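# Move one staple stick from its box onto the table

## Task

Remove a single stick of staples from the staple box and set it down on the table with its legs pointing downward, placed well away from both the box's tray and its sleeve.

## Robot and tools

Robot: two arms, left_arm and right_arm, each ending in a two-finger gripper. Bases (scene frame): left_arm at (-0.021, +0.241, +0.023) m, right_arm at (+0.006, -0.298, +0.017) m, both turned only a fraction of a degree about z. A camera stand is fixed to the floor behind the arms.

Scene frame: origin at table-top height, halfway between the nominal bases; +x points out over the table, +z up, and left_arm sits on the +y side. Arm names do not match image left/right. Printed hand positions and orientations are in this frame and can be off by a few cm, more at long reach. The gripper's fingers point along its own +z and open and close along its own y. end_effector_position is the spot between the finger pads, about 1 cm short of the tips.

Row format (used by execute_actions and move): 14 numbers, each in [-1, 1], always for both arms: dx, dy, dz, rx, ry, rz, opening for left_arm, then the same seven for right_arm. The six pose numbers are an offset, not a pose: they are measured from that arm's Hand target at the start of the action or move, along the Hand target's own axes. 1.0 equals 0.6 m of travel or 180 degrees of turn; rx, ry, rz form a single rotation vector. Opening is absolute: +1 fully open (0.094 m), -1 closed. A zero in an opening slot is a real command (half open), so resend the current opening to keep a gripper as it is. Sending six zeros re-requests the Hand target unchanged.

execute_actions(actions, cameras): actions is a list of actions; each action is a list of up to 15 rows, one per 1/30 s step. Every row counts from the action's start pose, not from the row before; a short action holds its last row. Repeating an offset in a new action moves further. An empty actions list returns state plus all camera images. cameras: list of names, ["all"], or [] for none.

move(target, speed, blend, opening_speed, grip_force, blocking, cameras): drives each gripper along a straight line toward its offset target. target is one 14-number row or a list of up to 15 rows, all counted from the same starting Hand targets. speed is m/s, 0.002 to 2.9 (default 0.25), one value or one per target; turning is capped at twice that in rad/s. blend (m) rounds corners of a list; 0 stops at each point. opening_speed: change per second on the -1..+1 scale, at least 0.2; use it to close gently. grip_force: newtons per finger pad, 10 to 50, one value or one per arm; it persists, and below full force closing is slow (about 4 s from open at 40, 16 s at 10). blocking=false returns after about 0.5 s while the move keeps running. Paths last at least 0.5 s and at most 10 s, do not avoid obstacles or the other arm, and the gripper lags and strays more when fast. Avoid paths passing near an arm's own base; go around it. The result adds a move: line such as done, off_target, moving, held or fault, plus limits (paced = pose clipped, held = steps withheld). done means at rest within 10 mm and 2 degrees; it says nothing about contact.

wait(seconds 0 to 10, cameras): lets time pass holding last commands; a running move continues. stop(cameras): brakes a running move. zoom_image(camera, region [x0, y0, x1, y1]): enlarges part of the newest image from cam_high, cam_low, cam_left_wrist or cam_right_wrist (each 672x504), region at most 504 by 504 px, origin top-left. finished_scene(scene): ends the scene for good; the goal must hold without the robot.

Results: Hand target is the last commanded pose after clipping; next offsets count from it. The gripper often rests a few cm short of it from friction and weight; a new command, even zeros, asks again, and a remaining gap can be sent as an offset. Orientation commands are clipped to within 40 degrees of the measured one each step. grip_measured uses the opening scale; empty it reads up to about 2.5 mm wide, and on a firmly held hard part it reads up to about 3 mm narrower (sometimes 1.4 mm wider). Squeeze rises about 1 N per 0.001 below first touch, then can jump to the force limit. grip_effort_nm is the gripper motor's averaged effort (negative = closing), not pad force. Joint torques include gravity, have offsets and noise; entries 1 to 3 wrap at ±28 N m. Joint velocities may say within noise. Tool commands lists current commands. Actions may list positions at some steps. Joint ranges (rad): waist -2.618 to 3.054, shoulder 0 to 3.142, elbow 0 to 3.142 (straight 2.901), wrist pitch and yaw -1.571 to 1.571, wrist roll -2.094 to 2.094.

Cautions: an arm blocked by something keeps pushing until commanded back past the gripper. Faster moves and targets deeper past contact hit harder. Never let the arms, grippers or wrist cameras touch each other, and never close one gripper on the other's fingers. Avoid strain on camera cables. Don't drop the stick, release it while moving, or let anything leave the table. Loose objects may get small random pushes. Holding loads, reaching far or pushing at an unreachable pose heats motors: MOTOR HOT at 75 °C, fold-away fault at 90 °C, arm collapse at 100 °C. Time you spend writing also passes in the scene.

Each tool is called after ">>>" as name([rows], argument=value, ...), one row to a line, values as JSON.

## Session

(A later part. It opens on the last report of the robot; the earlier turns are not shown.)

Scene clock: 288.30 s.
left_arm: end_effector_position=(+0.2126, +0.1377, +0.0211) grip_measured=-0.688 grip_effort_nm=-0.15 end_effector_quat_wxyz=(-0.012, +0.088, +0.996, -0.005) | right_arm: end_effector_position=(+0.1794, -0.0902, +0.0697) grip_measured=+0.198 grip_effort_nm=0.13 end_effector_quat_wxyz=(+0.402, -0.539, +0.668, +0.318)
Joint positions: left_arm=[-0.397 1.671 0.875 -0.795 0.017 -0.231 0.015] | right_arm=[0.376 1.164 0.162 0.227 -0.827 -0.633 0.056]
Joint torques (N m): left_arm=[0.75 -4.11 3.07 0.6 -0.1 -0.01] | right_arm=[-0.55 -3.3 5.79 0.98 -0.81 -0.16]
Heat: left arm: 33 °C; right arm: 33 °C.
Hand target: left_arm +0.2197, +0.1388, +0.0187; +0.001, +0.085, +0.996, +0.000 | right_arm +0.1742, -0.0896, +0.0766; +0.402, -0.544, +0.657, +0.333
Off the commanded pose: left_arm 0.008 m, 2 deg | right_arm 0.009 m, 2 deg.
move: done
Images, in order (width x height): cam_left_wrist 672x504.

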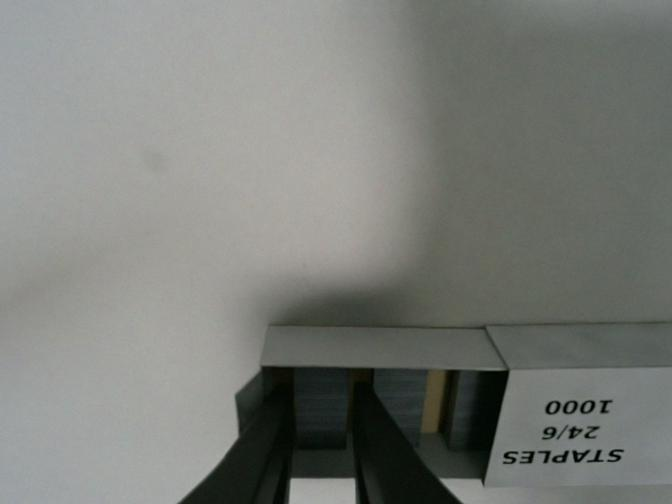

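>>> move(target=[-0.002,0.0005,0.0075,0,0,0,-0.69,0,0,0,0,0,0,0.2], speed=0.03, cameras=["cam_left_wrist","cam_low"])

>>> zoom_image(camera="cam_left_wrist", region=[220, 320, 440, 485])

>>> zoom_image(camera="cam_low", region=[350, 130, 430, 210])

Scene clock: 291.80 s.
left_arm: end_effector_position=(+0.2133, +0.1374, +0.0161) grip_measured=-0.688 grip_effort_nm=-0.15 end_effector_quat_wxyz=(-0.014, +0.088, +0.996, -0.005) | right_arm: end_effector_position=(+0.1794, -0.0902, +0.0697) grip_measured=+0.198 grip_effort_nm=0.13 end_effector_quat_wxyz=(+0.402, -0.539, +0.668, +0.318)
Joint positions: left_arm=[-0.397 1.688 0.871 -0.776 0.017 -0.231 0.015] | right_arm=[0.376 1.164 0.162 0.227 -0.827 -0.633 0.056]
Joint torques (N m): left_arm=[0.84 -4.48 2.99 0.63 -0.07 0.01] | right_arm=[-0.57 -3.29 5.79 0.98 -0.81 -0.16]
Heat: left arm: 33 °C; right arm: 33 °C.
Hand target: left_arm +0.2209, +0.1388, +0.0142; +0.001, +0.085, +0.996, +0.000 | right_arm +0.1742, -0.0896, +0.0766; +0.402, -0.544, +0.657, +0.333
Off the commanded pose: left_arm 0.008 m, 2 deg | right_arm 0.009 m, 2 deg.
move: done
Images, in order (width x height): cam_low 672x504, cam_left_wrist 672x504.

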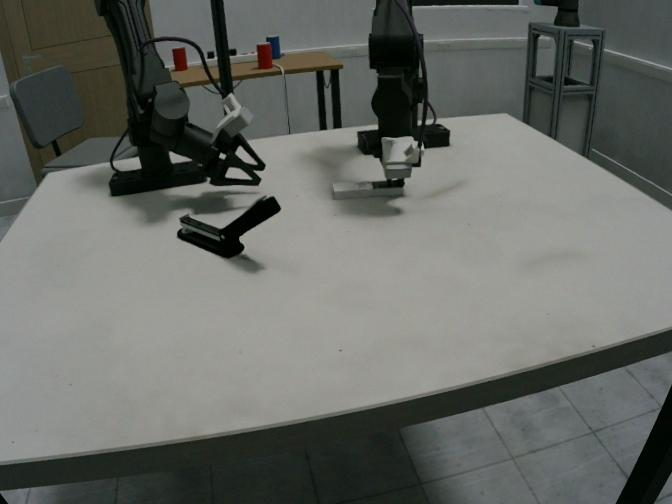

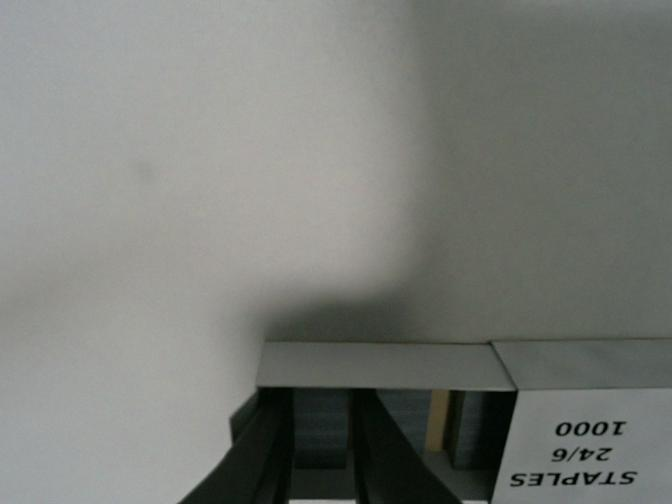

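Scaled by 2.291 from the camera's 672x504 image, which has a finer 960x720 frame.

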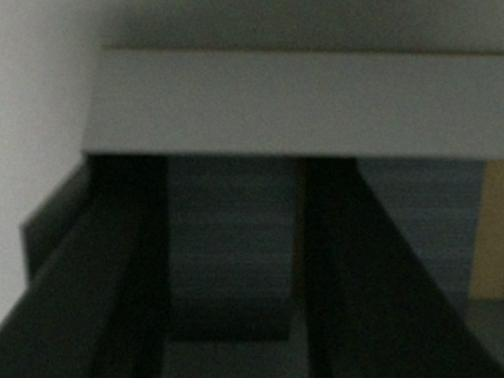

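Scaled by 6.300 from the camera's 672x504 image, which has a finer 960x720 frame.

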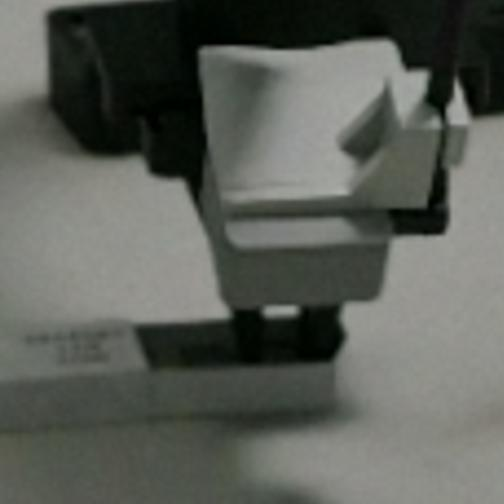

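>>> move([
  [0,0,-0.0075,0,0,0,-0.69,0,0,0,0,0,0,0.2],
  [0.013,0,-0.0075,0,0,0,-0.69,0,0,0,0,0,0,0.2],
], speed=0.05, cameras=["cam_left_wrist","cam_low"])

>>> zoom_image(camera="cam_left_wrist", region=[220, 320, 440, 485])

>>> zoom_image(camera="cam_low", region=[350, 130, 430, 210])

Scene clock: 299.40 s.
left_arm: end_effector_position=(+0.2060, +0.1406, +0.0117) grip_measured=-0.688 grip_effort_nm=-0.15 end_effector_quat_wxyz=(-0.023, +0.088, +0.996, -0.001) | right_arm: end_effector_position=(+0.1794, -0.0902, +0.0697) grip_measured=+0.198 grip_effort_nm=0.13 end_effector_quat_wxyz=(+0.402, -0.539, +0.668, +0.318)
Joint positions: left_arm=[-0.397 1.688 0.849 -0.775 0.017 -0.231 0.015] | right_arm=[0.376 1.164 0.162 0.227 -0.827 -0.633 0.056]
Joint torques (N m): left_arm=[0.2 -7.35 3.12 0.44 -0.07 -0.07] | right_arm=[-0.55 -3.26 5.79 0.98 -0.81 -0.16]
Heat: left arm: 33 °C; right arm: 33 °C.
Hand target: left_arm +0.2132, +0.1402, +0.0187; +0.001, +0.085, +0.996, +0.000 | right_arm +0.1742, -0.0896, +0.0766; +0.402, -0.544, +0.657, +0.333
Off the commanded pose: left_arm 0.010 m, 3 deg | right_arm 0.009 m, 2 deg.
move: off_target (left_arm)
Images, in order (width x height): cam_low 672x504, cam_left_wrist 672x504.

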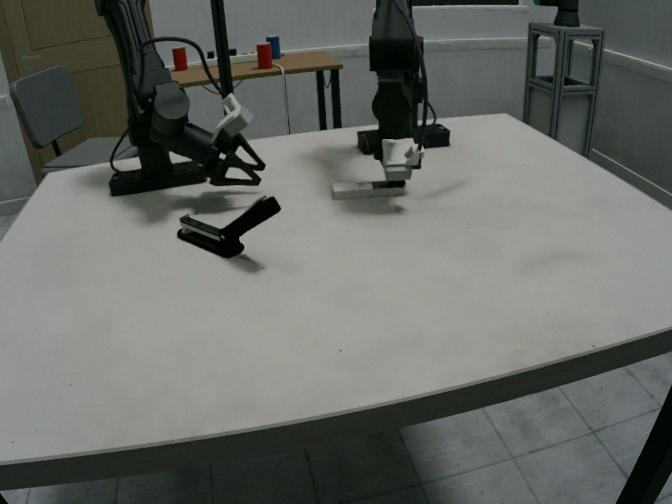

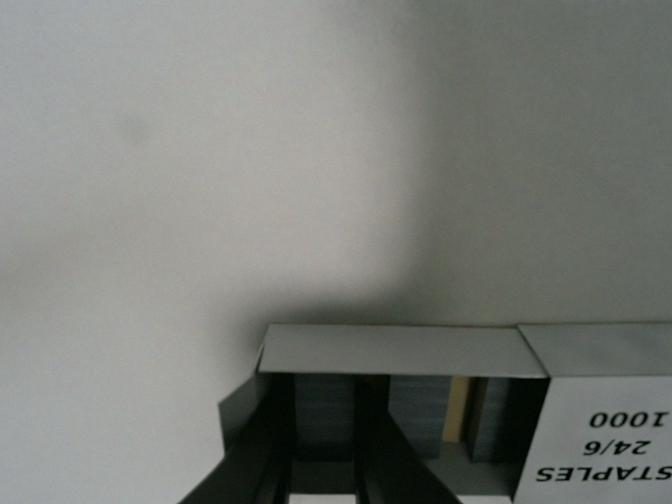

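Scaled by 2.291 from the camera's 672x504 image, which has a finer 960x720 frame.

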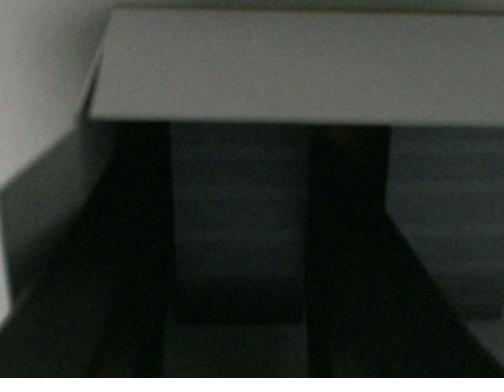

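Scaled by 6.300 from the camera's 672x504 image, which has a finer 960x720 frame.

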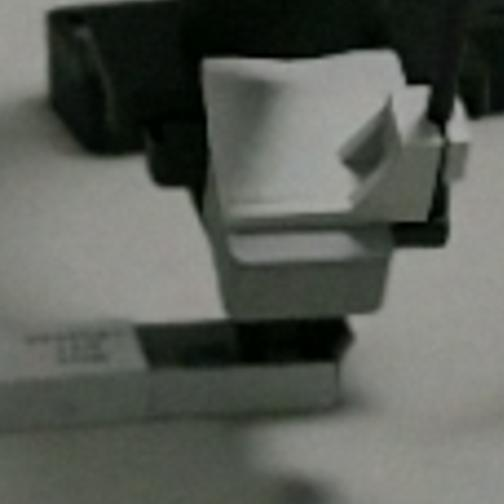

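>>> move(target=[0,0,0,0,0,0,-0.78,0,0,0,0,0,0,0.2], opening_speed=0.2, grip_force=[20,50], cameras=["cam_left_wrist","cam_low"])

>>> zoom_image(camera="cam_left_wrist", region=[220, 320, 440, 485])

Scene clock: 304.20 s.
left_arm: end_effector_position=(+0.2060, +0.1406, +0.0117) grip_measured=-0.723 grip_effort_nm=-0.50 end_effector_quat_wxyz=(-0.023, +0.088, +0.996, -0.001) | right_arm: end_effector_position=(+0.1794, -0.0902, +0.0697) grip_measured=+0.198 grip_effort_nm=0.13 end_effector_quat_wxyz=(+0.402, -0.539, +0.668, +0.318)
Joint positions: left_arm=[-0.397 1.688 0.849 -0.775 0.017 -0.231 0.013] | right_arm=[0.376 1.164 0.162 0.227 -0.827 -0.633 0.056]
Joint torques (N m): left_arm=[0.32 -7.38 2.95 0.41 -0.09 -0.05] | right_arm=[-0.57 -3.29 5.78 0.97 -0.81 -0.16]
Heat: left arm: 33 °C; right arm: 33 °C.
Hand target: left_arm +0.2132, +0.1402, +0.0187; +0.001, +0.085, +0.996, +0.000 | right_arm +0.1742, -0.0896, +0.0766; +0.402, -0.544, +0.657, +0.333
Off the commanded pose: left_arm 0.010 m, 3 deg | right_arm 0.009 m, 2 deg.
grip_force (N): 20, 50
move: off_target (left_arm)
Images, in order (width x height): cam_low 672x504, cam_left_wrist 672x504.

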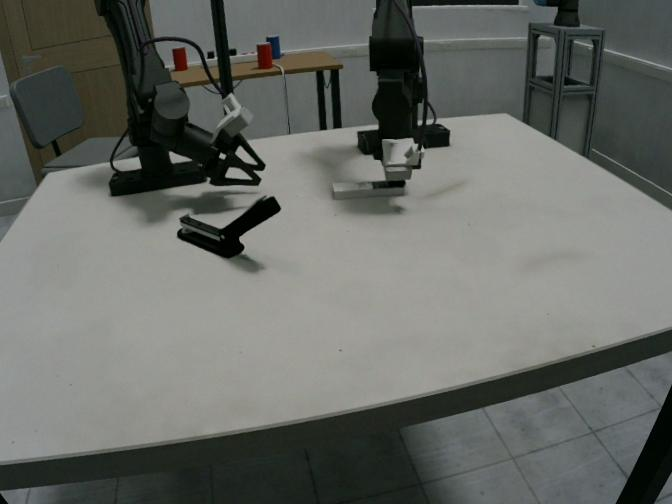

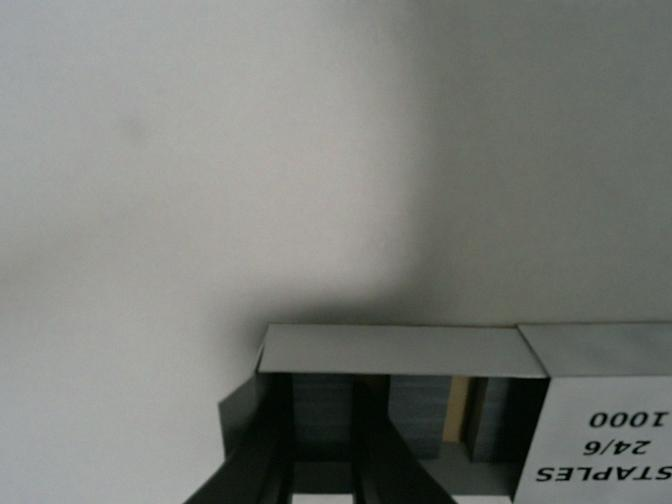

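Scaled by 2.291 from the camera's 672x504 image, which has a finer 960x720 frame.

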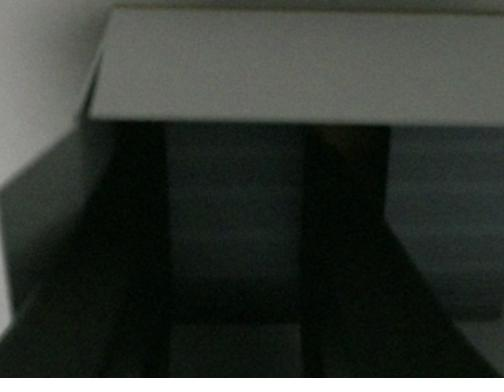

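>>> move(target=[0,0,-0.05,0,0,0,-0.78,0,0,0,0,0,0,0.2], speed=0.04, cameras=["cam_left_wrist","cam_low","cam_high"])

>>> zoom_image(camera="cam_low", region=[350, 110, 450, 210])

Scene clock: 308.93 s.
left_arm: end_effector_position=(+0.2007, +0.1428, +0.0333) grip_measured=-0.723 grip_effort_nm=-0.50 end_effector_quat_wxyz=(-0.027, +0.088, +0.996, +0.000) | right_arm: end_effector_position=(+0.1794, -0.0902, +0.0697) grip_measured=+0.198 grip_effort_nm=0.13 end_effector_quat_wxyz=(+0.402, -0.539, +0.668, +0.318)
Joint positions: left_arm=[-0.397 1.627 0.882 -0.876 0.017 -0.231 0.013] | right_arm=[0.376 1.164 0.162 0.227 -0.827 -0.633 0.056]
Joint torques (N m): left_arm=[0.23 -7.09 5.9 0.12 -0.09 -0.07] | right_arm=[-0.55 -3.29 5.79 0.98 -0.81 -0.17]
Heat: left arm: 34 °C; right arm: 33 °C.
Hand target: left_arm +0.2131, +0.1402, +0.0487; +0.001, +0.085, +0.996, +0.000 | right_arm +0.1742, -0.0896, +0.0766; +0.402, -0.544, +0.657, +0.333
Off the commanded pose: left_arm 0.020 m, 3 deg | right_arm 0.009 m, 2 deg.
grip_force (N): 20, 50
move: off_target (left_arm)
Images, in order (width x height): cam_high 672x504, cam_low 672x504, cam_left_wrist 672x504.

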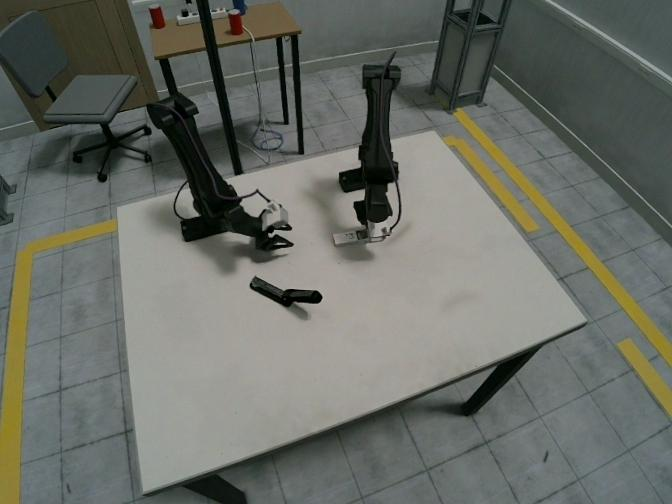

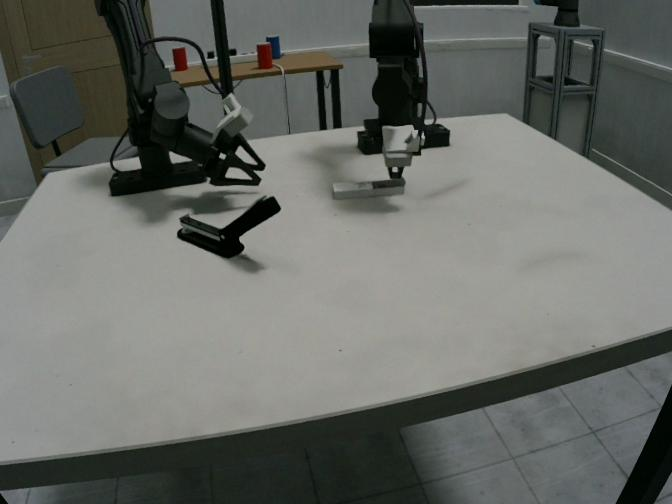

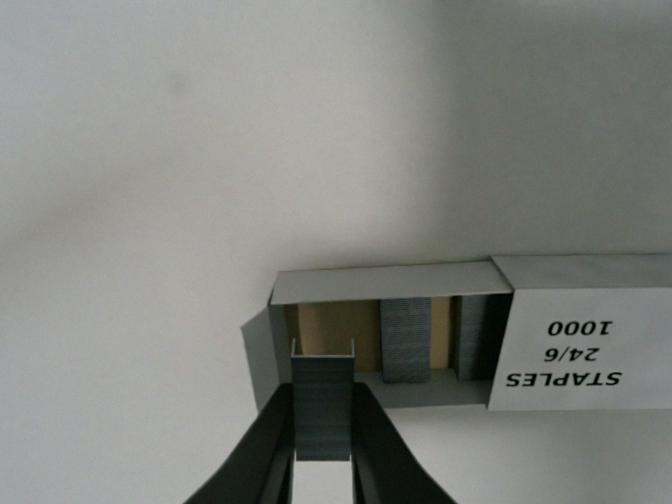

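Scaled by 5.040 from the camera's 672x504 image, which has a finer 960x720 frame.

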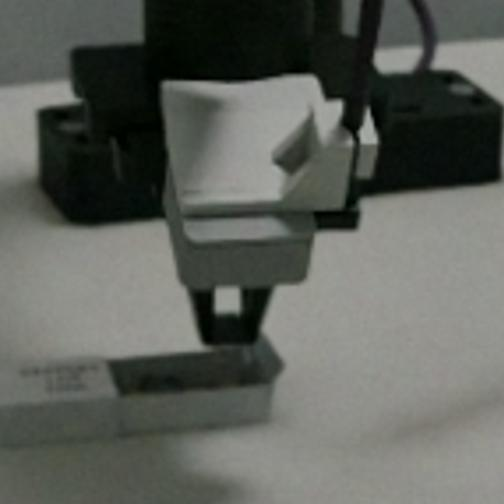

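>>> move([
  [0,0,-0.06,0,0,0,-0.78,0,0,0,0,0,0,0.2],
  [-0.045,0.2275,-0.06,0,0,0,-0.78,0,0,0,0,0,0,0.2],
], speed=0.12, blend=[0.01,0], cameras=["cam_left_wrist","cam_low","cam_high"])

Scene clock: 315.47 s.
left_arm: end_effector_position=(+0.2544, +0.2700, +0.0765) grip_measured=-0.723 grip_effort_nm=-0.50 end_effector_quat_wxyz=(-0.008, +0.074, +0.997, -0.002) | right_arm: end_effector_position=(+0.1794, -0.0902, +0.0697) grip_measured=+0.198 grip_effort_nm=0.13 end_effector_quat_wxyz=(+0.402, -0.539, +0.668, +0.318)
Joint positions: left_arm=[0.112 1.653 1.098 -1.032 0 0.249 0.013] | right_arm=[0.376 1.164 0.162 0.227 -0.827 -0.633 0.056]
Joint torques (N m): left_arm=[0.25 -4.74 6.58 0.14 -0.01 0.13] | right_arm=[-0.57 -3.29 5.81 0.98 -0.81 -0.16]
Heat: left arm: 34 °C; right arm: 33 °C.
Hand target: left_arm +0.2627, +0.2702, +0.0848; +0.001, +0.085, +0.996, +0.000 | right_arm +0.1742, -0.0896, +0.0766; +0.402, -0.544, +0.657, +0.333
Off the commanded pose: left_arm 0.012 m, 2 deg | right_arm 0.009 m, 2 deg.
grip_force (N): 20, 50
move: off_target (left_arm)
Images, in order (width x height): cam_high 672x504, cam_low 672x504, cam_left_wrist 672x504.

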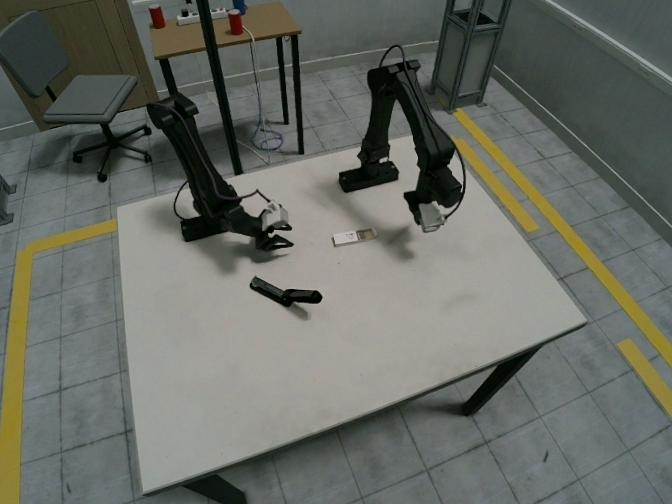

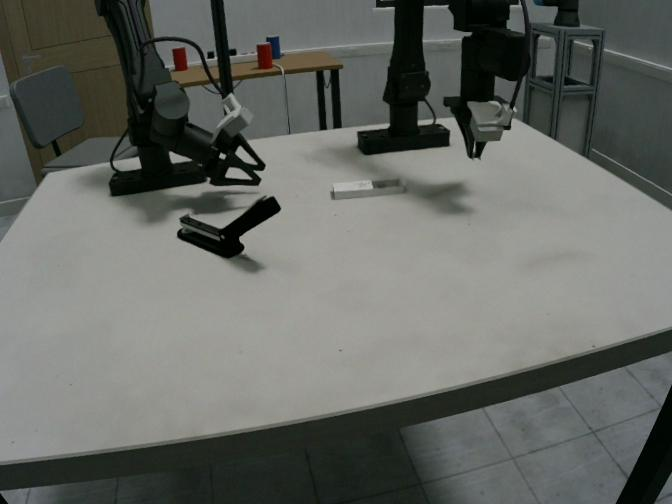

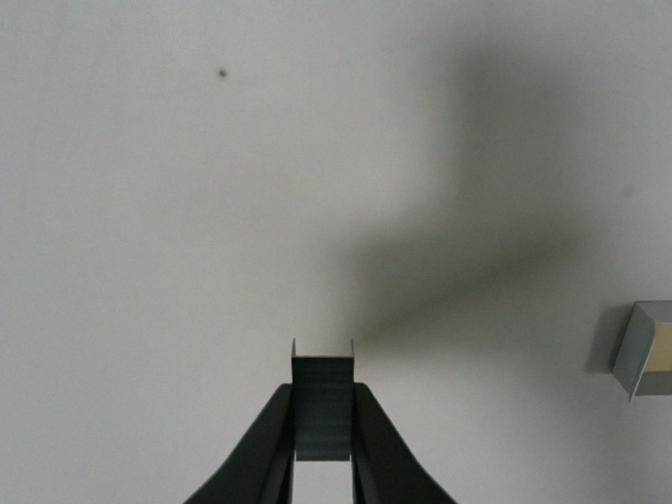

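>>> move(target=[0,0,0.09,0,0,0,-0.78,0,0,0,0,0,0,0.2], speed=0.08, cameras=["cam_left_wrist","cam_low"])

>>> zoom_image(camera="cam_low", region=[430, 130, 530, 230])

Scene clock: 319.37 s.
left_arm: end_effector_position=(+0.2562, +0.2702, +0.0319) grip_measured=-0.723 grip_effort_nm=-0.50 end_effector_quat_wxyz=(-0.012, +0.074, +0.997, -0.002) | right_arm: end_effector_position=(+0.1794, -0.0902, +0.0697) grip_measured=+0.198 grip_effort_nm=0.13 end_effector_quat_wxyz=(+0.402, -0.539, +0.668, +0.318)
Joint positions: left_arm=[0.112 1.736 1 -0.859 0 0.249 0.013] | right_arm=[0.376 1.164 0.162 0.227 -0.827 -0.633 0.056]
Joint torques (N m): left_arm=[0.23 -5.07 3.29 0.61 0 0.13] | right_arm=[-0.55 -3.28 5.81 0.98 -0.81 -0.17]
Heat: left arm: 34 °C; right arm: 33 °C.
Hand target: left_arm +0.2628, +0.2701, +0.0308; +0.001, +0.085, +0.996, +0.000 | right_arm +0.1742, -0.0896, +0.0766; +0.402, -0.544, +0.657, +0.333
Off the commanded pose: left_arm 0.007 m, 2 deg | right_arm 0.009 m, 2 deg.
grip_force (N): 20, 50
move: done
Images, in order (width x height): cam_low 672x504, cam_left_wrist 672x504.

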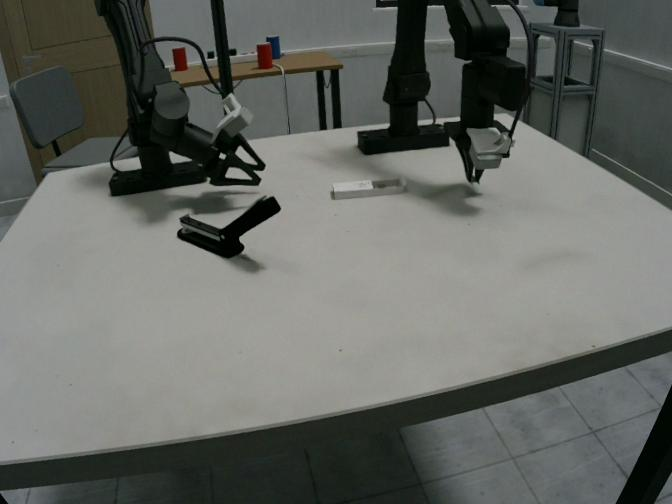

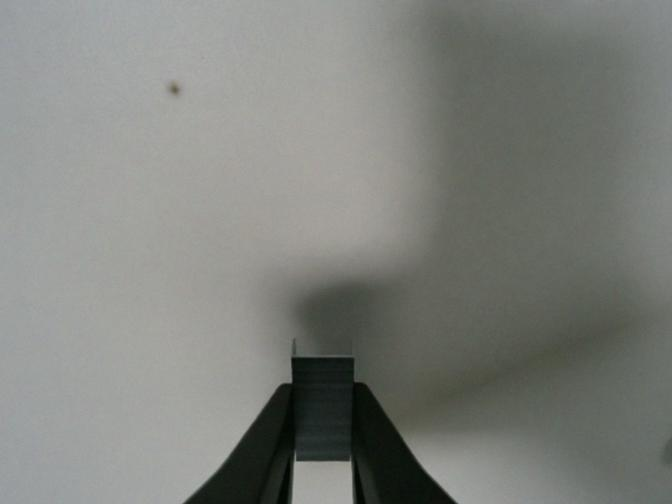

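Scaled by 5.040 from the camera's 672x504 image, which has a finer 960x720 frame.

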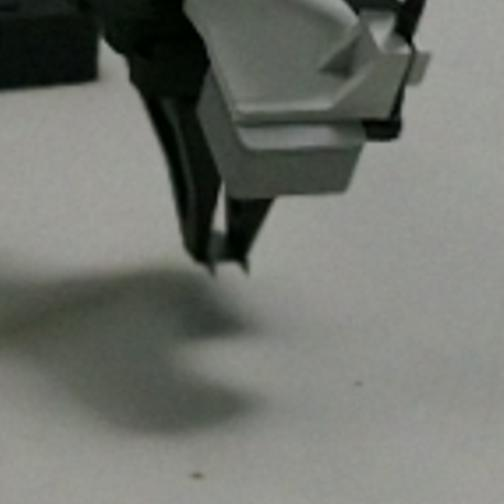

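>>> move(target=[0,0,0.022,0,0,0,-0.78,0,0,0,0,0,0,0.2], speed=0.05, cameras=["cam_left_wrist","cam_low"])

>>> zoom_image(camera="cam_low", region=[430, 130, 530, 230])

Scene clock: 322.43 s.
left_arm: end_effector_position=(+0.2564, +0.2702, +0.0194) grip_measured=-0.723 grip_effort_nm=-0.49 end_effector_quat_wxyz=(-0.011, +0.074, +0.997, -0.002) | right_arm: end_effector_position=(+0.1794, -0.0902, +0.0697) grip_measured=+0.198 grip_effort_nm=0.13 end_effector_quat_wxyz=(+0.402, -0.539, +0.668, +0.318)
Joint positions: left_arm=[0.112 1.76 0.972 -0.805 0 0.249 0.013] | right_arm=[0.376 1.164 0.162 0.227 -0.827 -0.633 0.056]
Joint torques (N m): left_arm=[0.34 -5.04 3.15 0.63 -0.02 0.1] | right_arm=[-0.55 -3.29 5.79 0.98 -0.81 -0.16]
Heat: left arm: 34 °C; right arm: 33 °C.
Hand target: left_arm +0.2629, +0.2701, +0.0176; +0.001, +0.085, +0.996, +0.000 | right_arm +0.1742, -0.0896, +0.0766; +0.402, -0.544, +0.657, +0.333
Off the commanded pose: left_arm 0.007 m, 2 deg | right_arm 0.009 m, 2 deg.
grip_force (N): 20, 50
move: done
Images, in order (width x height): cam_low 672x504, cam_left_wrist 672x504.

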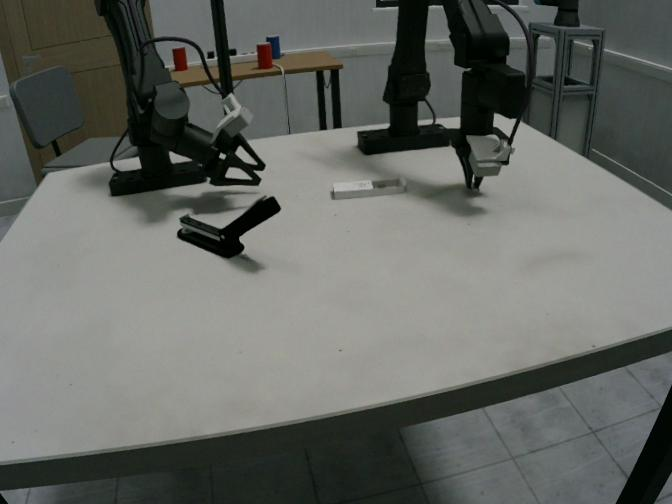

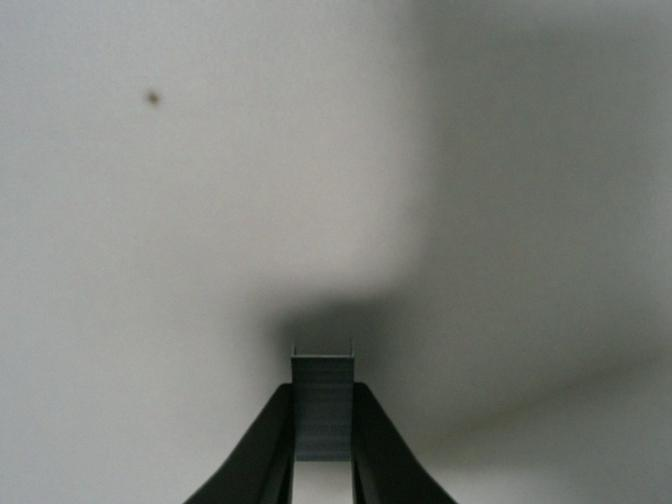

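Scaled by 5.040 from the camera's 672x504 image, which has a finer 960x720 frame.

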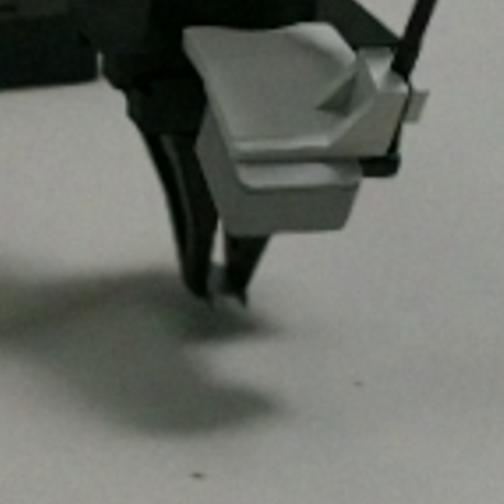

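>>> move(target=[0,0,0.009,0,0,0,-0.78,0,0,0,0,0,0,0.2], speed=0.03, cameras=["cam_left_wrist","cam_low"])

>>> zoom_image(camera="cam_low", region=[430, 130, 530, 230])

Scene clock: 325.03 s.
left_arm: end_effector_position=(+0.2565, +0.2702, +0.0138) grip_measured=-0.723 grip_effort_nm=-0.50 end_effector_quat_wxyz=(-0.011, +0.074, +0.997, -0.002) | right_arm: end_effector_position=(+0.1794, -0.0902, +0.0697) grip_measured=+0.198 grip_effort_nm=0.13 end_effector_quat_wxyz=(+0.402, -0.539, +0.668, +0.318)
Joint positions: left_arm=[0.112 1.773 0.961 -0.782 0 0.249 0.013] | right_arm=[0.376 1.164 0.162 0.227 -0.827 -0.633 0.056]
Joint torques (N m): left_arm=[0.21 -5.11 3.14 0.62 -0.05 0.11] | right_arm=[-0.57 -3.29 5.78 0.98 -0.82 -0.16]
Heat: left arm: 34 °C; right arm: 33 °C.
Hand target: left_arm +0.2629, +0.2701, +0.0122; +0.001, +0.085, +0.996, +0.000 | right_arm +0.1742, -0.0896, +0.0766; +0.402, -0.544, +0.657, +0.333
Off the commanded pose: left_arm 0.007 m, 2 deg | right_arm 0.009 m, 2 deg.
grip_force (N): 20, 50
move: done
Images, in order (width x height): cam_low 672x504, cam_left_wrist 672x504.

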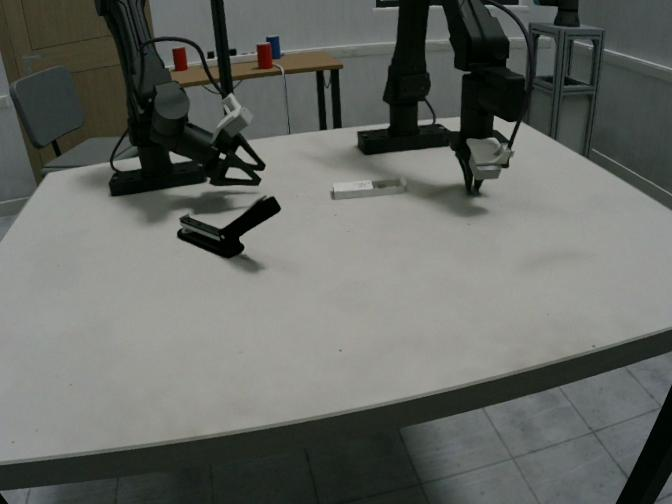

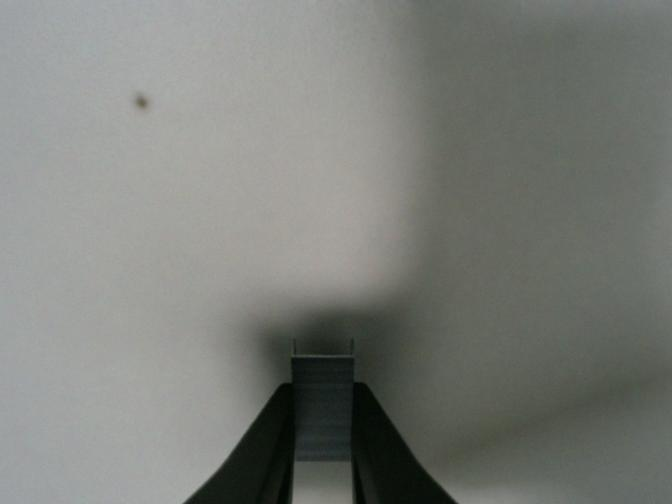

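Scaled by 5.040 from the camera's 672x504 image, which has a finer 960x720 frame.

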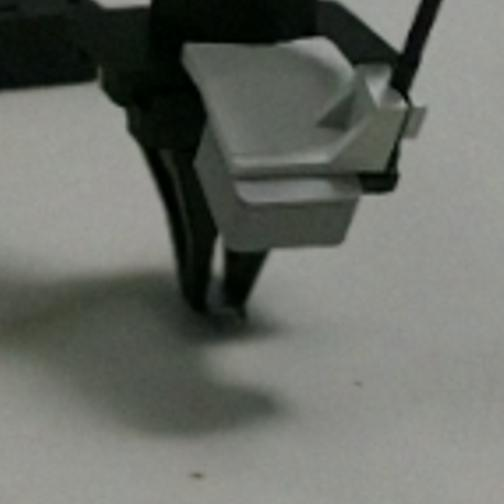

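Two more steps of ~2.5 mm each.

>>> move(target=[0,0,0.0045,0,0,0,-0.78,0,0,0,0,0,0,0.2], speed=0.03)

>>> move(target=[0,0,0.0045,0,0,0,-0.78,0,0,0,0,0,0,0.2], speed=0.03, cameras=["cam_left_wrist","cam_low"])

>>> zoom_image(camera="cam_low", region=[430, 130, 530, 230])

Scene clock: 328.60 s.
left_arm: end_effector_position=(+0.2584, +0.2704, +0.0122) grip_measured=-0.723 grip_effort_nm=-0.50 end_effector_quat_wxyz=(-0.009, +0.074, +0.997, -0.002) | right_arm: end_effector_position=(+0.1794, -0.0902, +0.0697) grip_measured=+0.198 grip_effort_nm=0.12 end_effector_quat_wxyz=(+0.402, -0.539, +0.668, +0.318)
Joint positions: left_arm=[0.112 1.779 0.961 -0.772 0 0.249 0.013] | right_arm=[0.376 1.164 0.162 0.227 -0.827 -0.633 0.056]
Joint torques (N m): left_arm=[0.36 -5.11 2.73 0.6 -0.05 0.11] | right_arm=[-0.55 -3.28 5.79 0.97 -0.81 -0.16]
Heat: left arm: 34 °C; right arm: 33 °C.
Hand target: left_arm +0.2629, +0.2701, +0.0095; +0.001, +0.085, +0.996, +0.000 | right_arm +0.1742, -0.0896, +0.0766; +0.402, -0.544, +0.657, +0.333
Off the commanded pose: left_arm 0.005 m, 2 deg | right_arm 0.009 m, 2 deg.
grip_force (N): 20, 50
move: done

Scene clock: 329.60 s.
left_arm: end_effector_position=(+0.2576, +0.2703, +0.0115) grip_measured=-0.723 grip_effort_nm=-0.50 end_effector_quat_wxyz=(-0.010, +0.074, +0.997, -0.002) | right_arm: end_effector_position=(+0.1794, -0.0902, +0.0697) grip_measured=+0.198 grip_effort_nm=0.13 end_effector_quat_wxyz=(+0.402, -0.539, +0.668, +0.318)
Joint positions: left_arm=[0.112 1.779 0.958 -0.77 0 0.249 0.013] | right_arm=[0.376 1.164 0.162 0.227 -0.827 -0.633 0.056]
Joint torques (N m): left_arm=[0.32 -4.75 2.55 0.74 -0.04 0.14] | right_arm=[-0.57 -3.29 5.81 0.98 -0.81 -0.17]
Heat: left arm: 34 °C; right arm: 33 °C.
Hand target: left_arm +0.2629, +0.2701, +0.0068; +0.001, +0.085, +0.996, +0.000 | right_arm +0.1742, -0.0896, +0.0766; +0.402, -0.544, +0.657, +0.333
Off the commanded pose: left_arm 0.007 m, 2 deg | right_arm 0.009 m, 2 deg.
grip_force (N): 20, 50
move: done
Images, in order (width x height): cam_low 672x504, cam_left_wrist 672x504.

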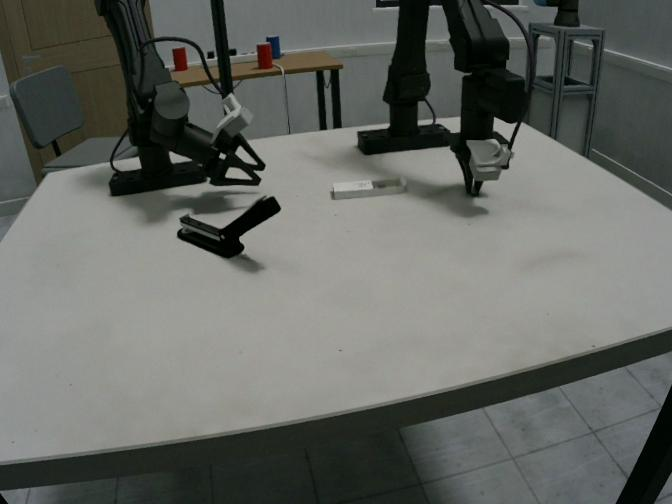

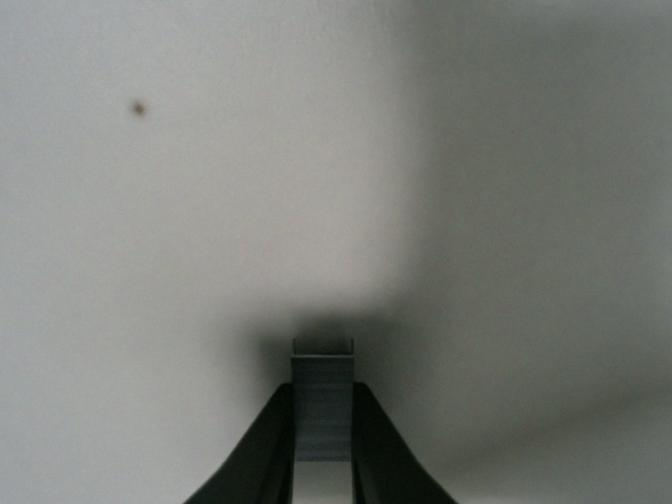

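Scaled by 5.040 from the camera's 672x504 image, which has a finer 960x720 frame.

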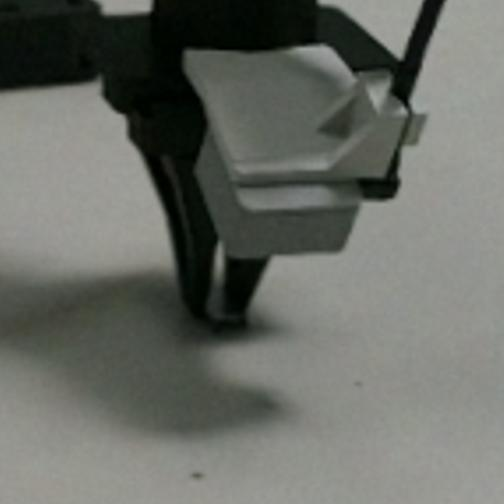

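>>> move(target=[0,0,0.004,0,0,0,-0.78,0,0,0,0,0,0,0.2], speed=0.03)

Scene clock: 332.43 s.
left_arm: end_effector_position=(+0.2576, +0.2703, +0.0116) grip_measured=-0.723 grip_effort_nm=-0.49 end_effector_quat_wxyz=(-0.009, +0.074, +0.997, -0.002) | right_arm: end_effector_position=(+0.1794, -0.0902, +0.0697) grip_measured=+0.198 grip_effort_nm=0.13 end_effector_quat_wxyz=(+0.402, -0.539, +0.668, +0.318)
Joint positions: left_arm=[0.112 1.777 0.957 -0.769 0 0.249 0.013] | right_arm=[0.376 1.164 0.162 0.227 -0.827 -0.633 0.056]
Joint torques (N m): left_arm=[0.25 -4.18 2.41 0.8 -0.05 0.1] | right_arm=[-0.54 -3.28 5.79 0.98 -0.81 -0.16]
Heat: left arm: 33 °C; right arm: 33 °C.
Hand target: left_arm +0.2629, +0.2701, +0.0044; +0.001, +0.085, +0.996, +0.000 | right_arm +0.1742, -0.0896, +0.0766; +0.402, -0.544, +0.657, +0.333
Off the commanded pose: left_arm 0.009 m, 2 deg | right_arm 0.009 m, 2 deg.
grip_force (N): 20, 50
move: done

>>> move([
  [0,0,-0.004,0,0,0,-0.78,0,0,0,0,0,0,0.2],
  [0,0,-0.004,0,0,0,-0.6,0,0,0,0,0,0,0.2],
], speed=0.03, opening_speed=0.3, cameras=["cam_left_wrist"])

>>> move(target=[0,0,-0.15,0,0,0,-0.55,0,0,0,0,0,0,0.2], speed=0.06, cameras=["all"])

Scene clock: 336.90 s.
left_arm: end_effector_position=(+0.2583, +0.2690, +0.0104) grip_measured=-0.603 grip_effort_nm=0.11 end_effector_quat_wxyz=(-0.008, +0.074, +0.997, -0.006) | right_arm: end_effector_position=(+0.1794, -0.0902, +0.0697) grip_measured=+0.198 grip_effort_nm=0.13 end_effector_quat_wxyz=(+0.402, -0.539, +0.668, +0.318)
Joint positions: left_arm=[0.112 1.782 0.957 -0.764 0.008 0.249 0.019] | right_arm=[0.376 1.164 0.162 0.227 -0.827 -0.633 0.056]
Joint torques (N m): left_arm=[0.36 -5 2.66 0.67 -0.01 0.12] | right_arm=[-0.57 -3.29 5.81 0.98 -0.81 -0.16]
Heat: left arm: 33 °C; right arm: 33 °C.
Hand target: left_arm +0.2629, +0.2701, +0.0068; +0.001, +0.085, +0.996, +0.000 | right_arm +0.1742, -0.0896, +0.0766; +0.402, -0.544, +0.657, +0.333
Off the commanded pose: left_arm 0.006 m, 2 deg | right_arm 0.009 m, 2 deg.
grip_force (N): 20, 50
move: done
Images, in order (width x height): cam_left_wrist 672x504.

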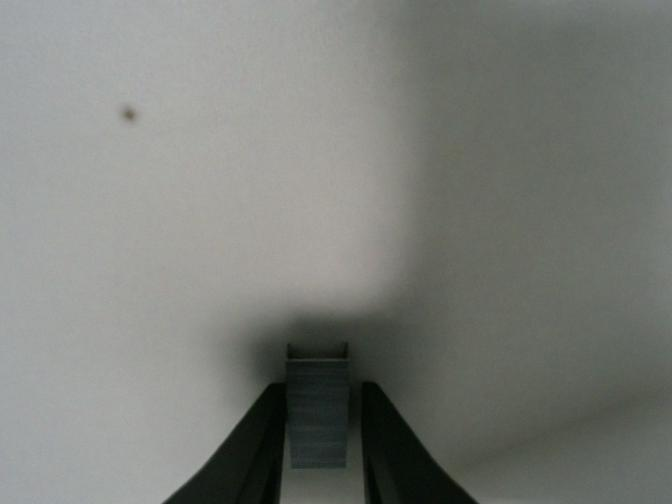

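Scene clock: 339.30 s.
left_arm: end_effector_position=(+0.2529, +0.2698, +0.0787) grip_measured=-0.552 grip_effort_nm=0.10 end_effector_quat_wxyz=(-0.026, +0.074, +0.997, -0.005) | right_arm: end_effector_position=(+0.1794, -0.0902, +0.0697) grip_measured=+0.198 grip_effort_nm=0.13 end_effector_quat_wxyz=(+0.402, -0.539, +0.668, +0.318)
Joint positions: left_arm=[0.112 1.679 1.135 -1.08 0 0.249 0.021] | right_arm=[0.376 1.164 0.162 0.227 -0.827 -0.633 0.056]
Joint torques (N m): left_arm=[0.14 -8.1 6.35 0.08 -0.03 0.11] | right_arm=[-0.55 -3.28 5.79 0.98 -0.82 -0.17]
Heat: left arm: 33 °C; right arm: 33 °C.
Hand target: left_arm +0.2627, +0.2702, +0.0968; +0.001, +0.085, +0.996, +0.000 | right_arm +0.1742, -0.0896, +0.0766; +0.402, -0.544, +0.657, +0.333
Off the commanded pose: left_arm 0.021 m, 3 deg | right_arm 0.009 m, 2 deg.
grip_force (N): 20, 50
move: off_target (left_arm)

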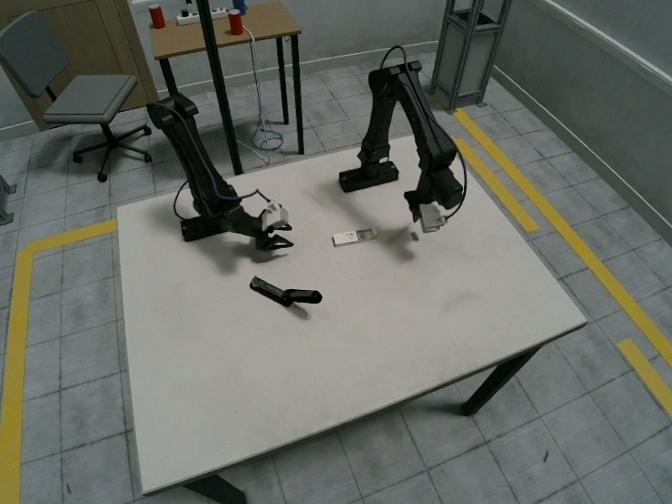

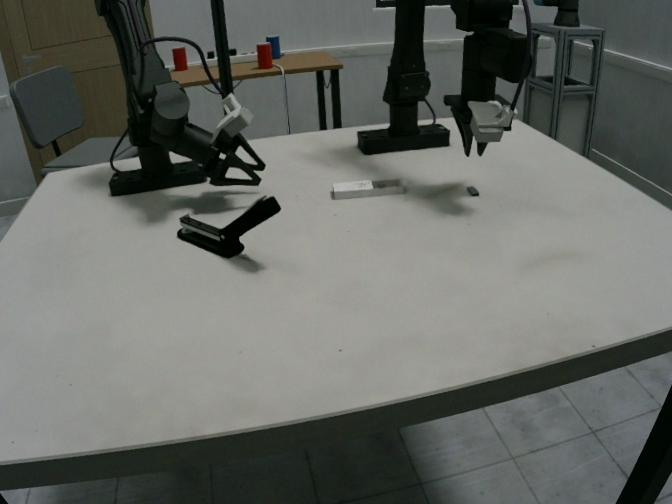

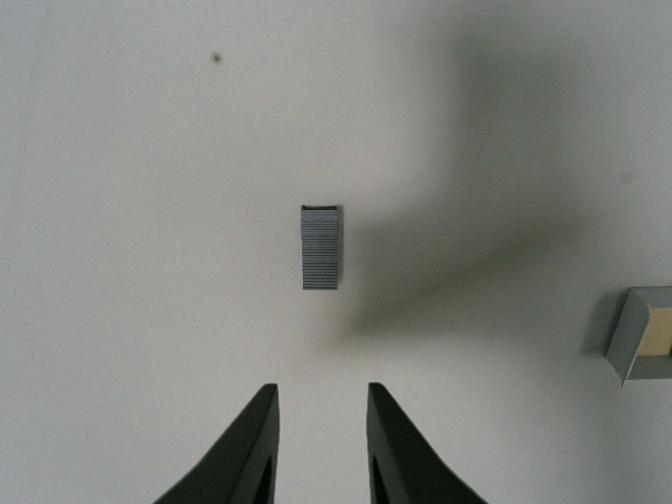

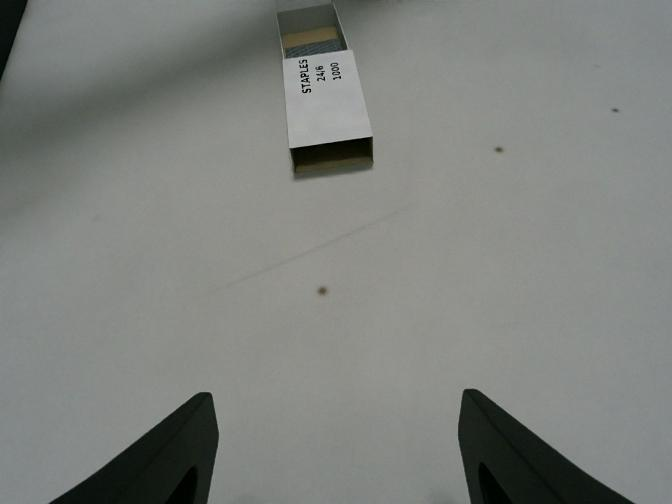

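>>> finished_scene(scene=1)

The scene is finished: the task was done.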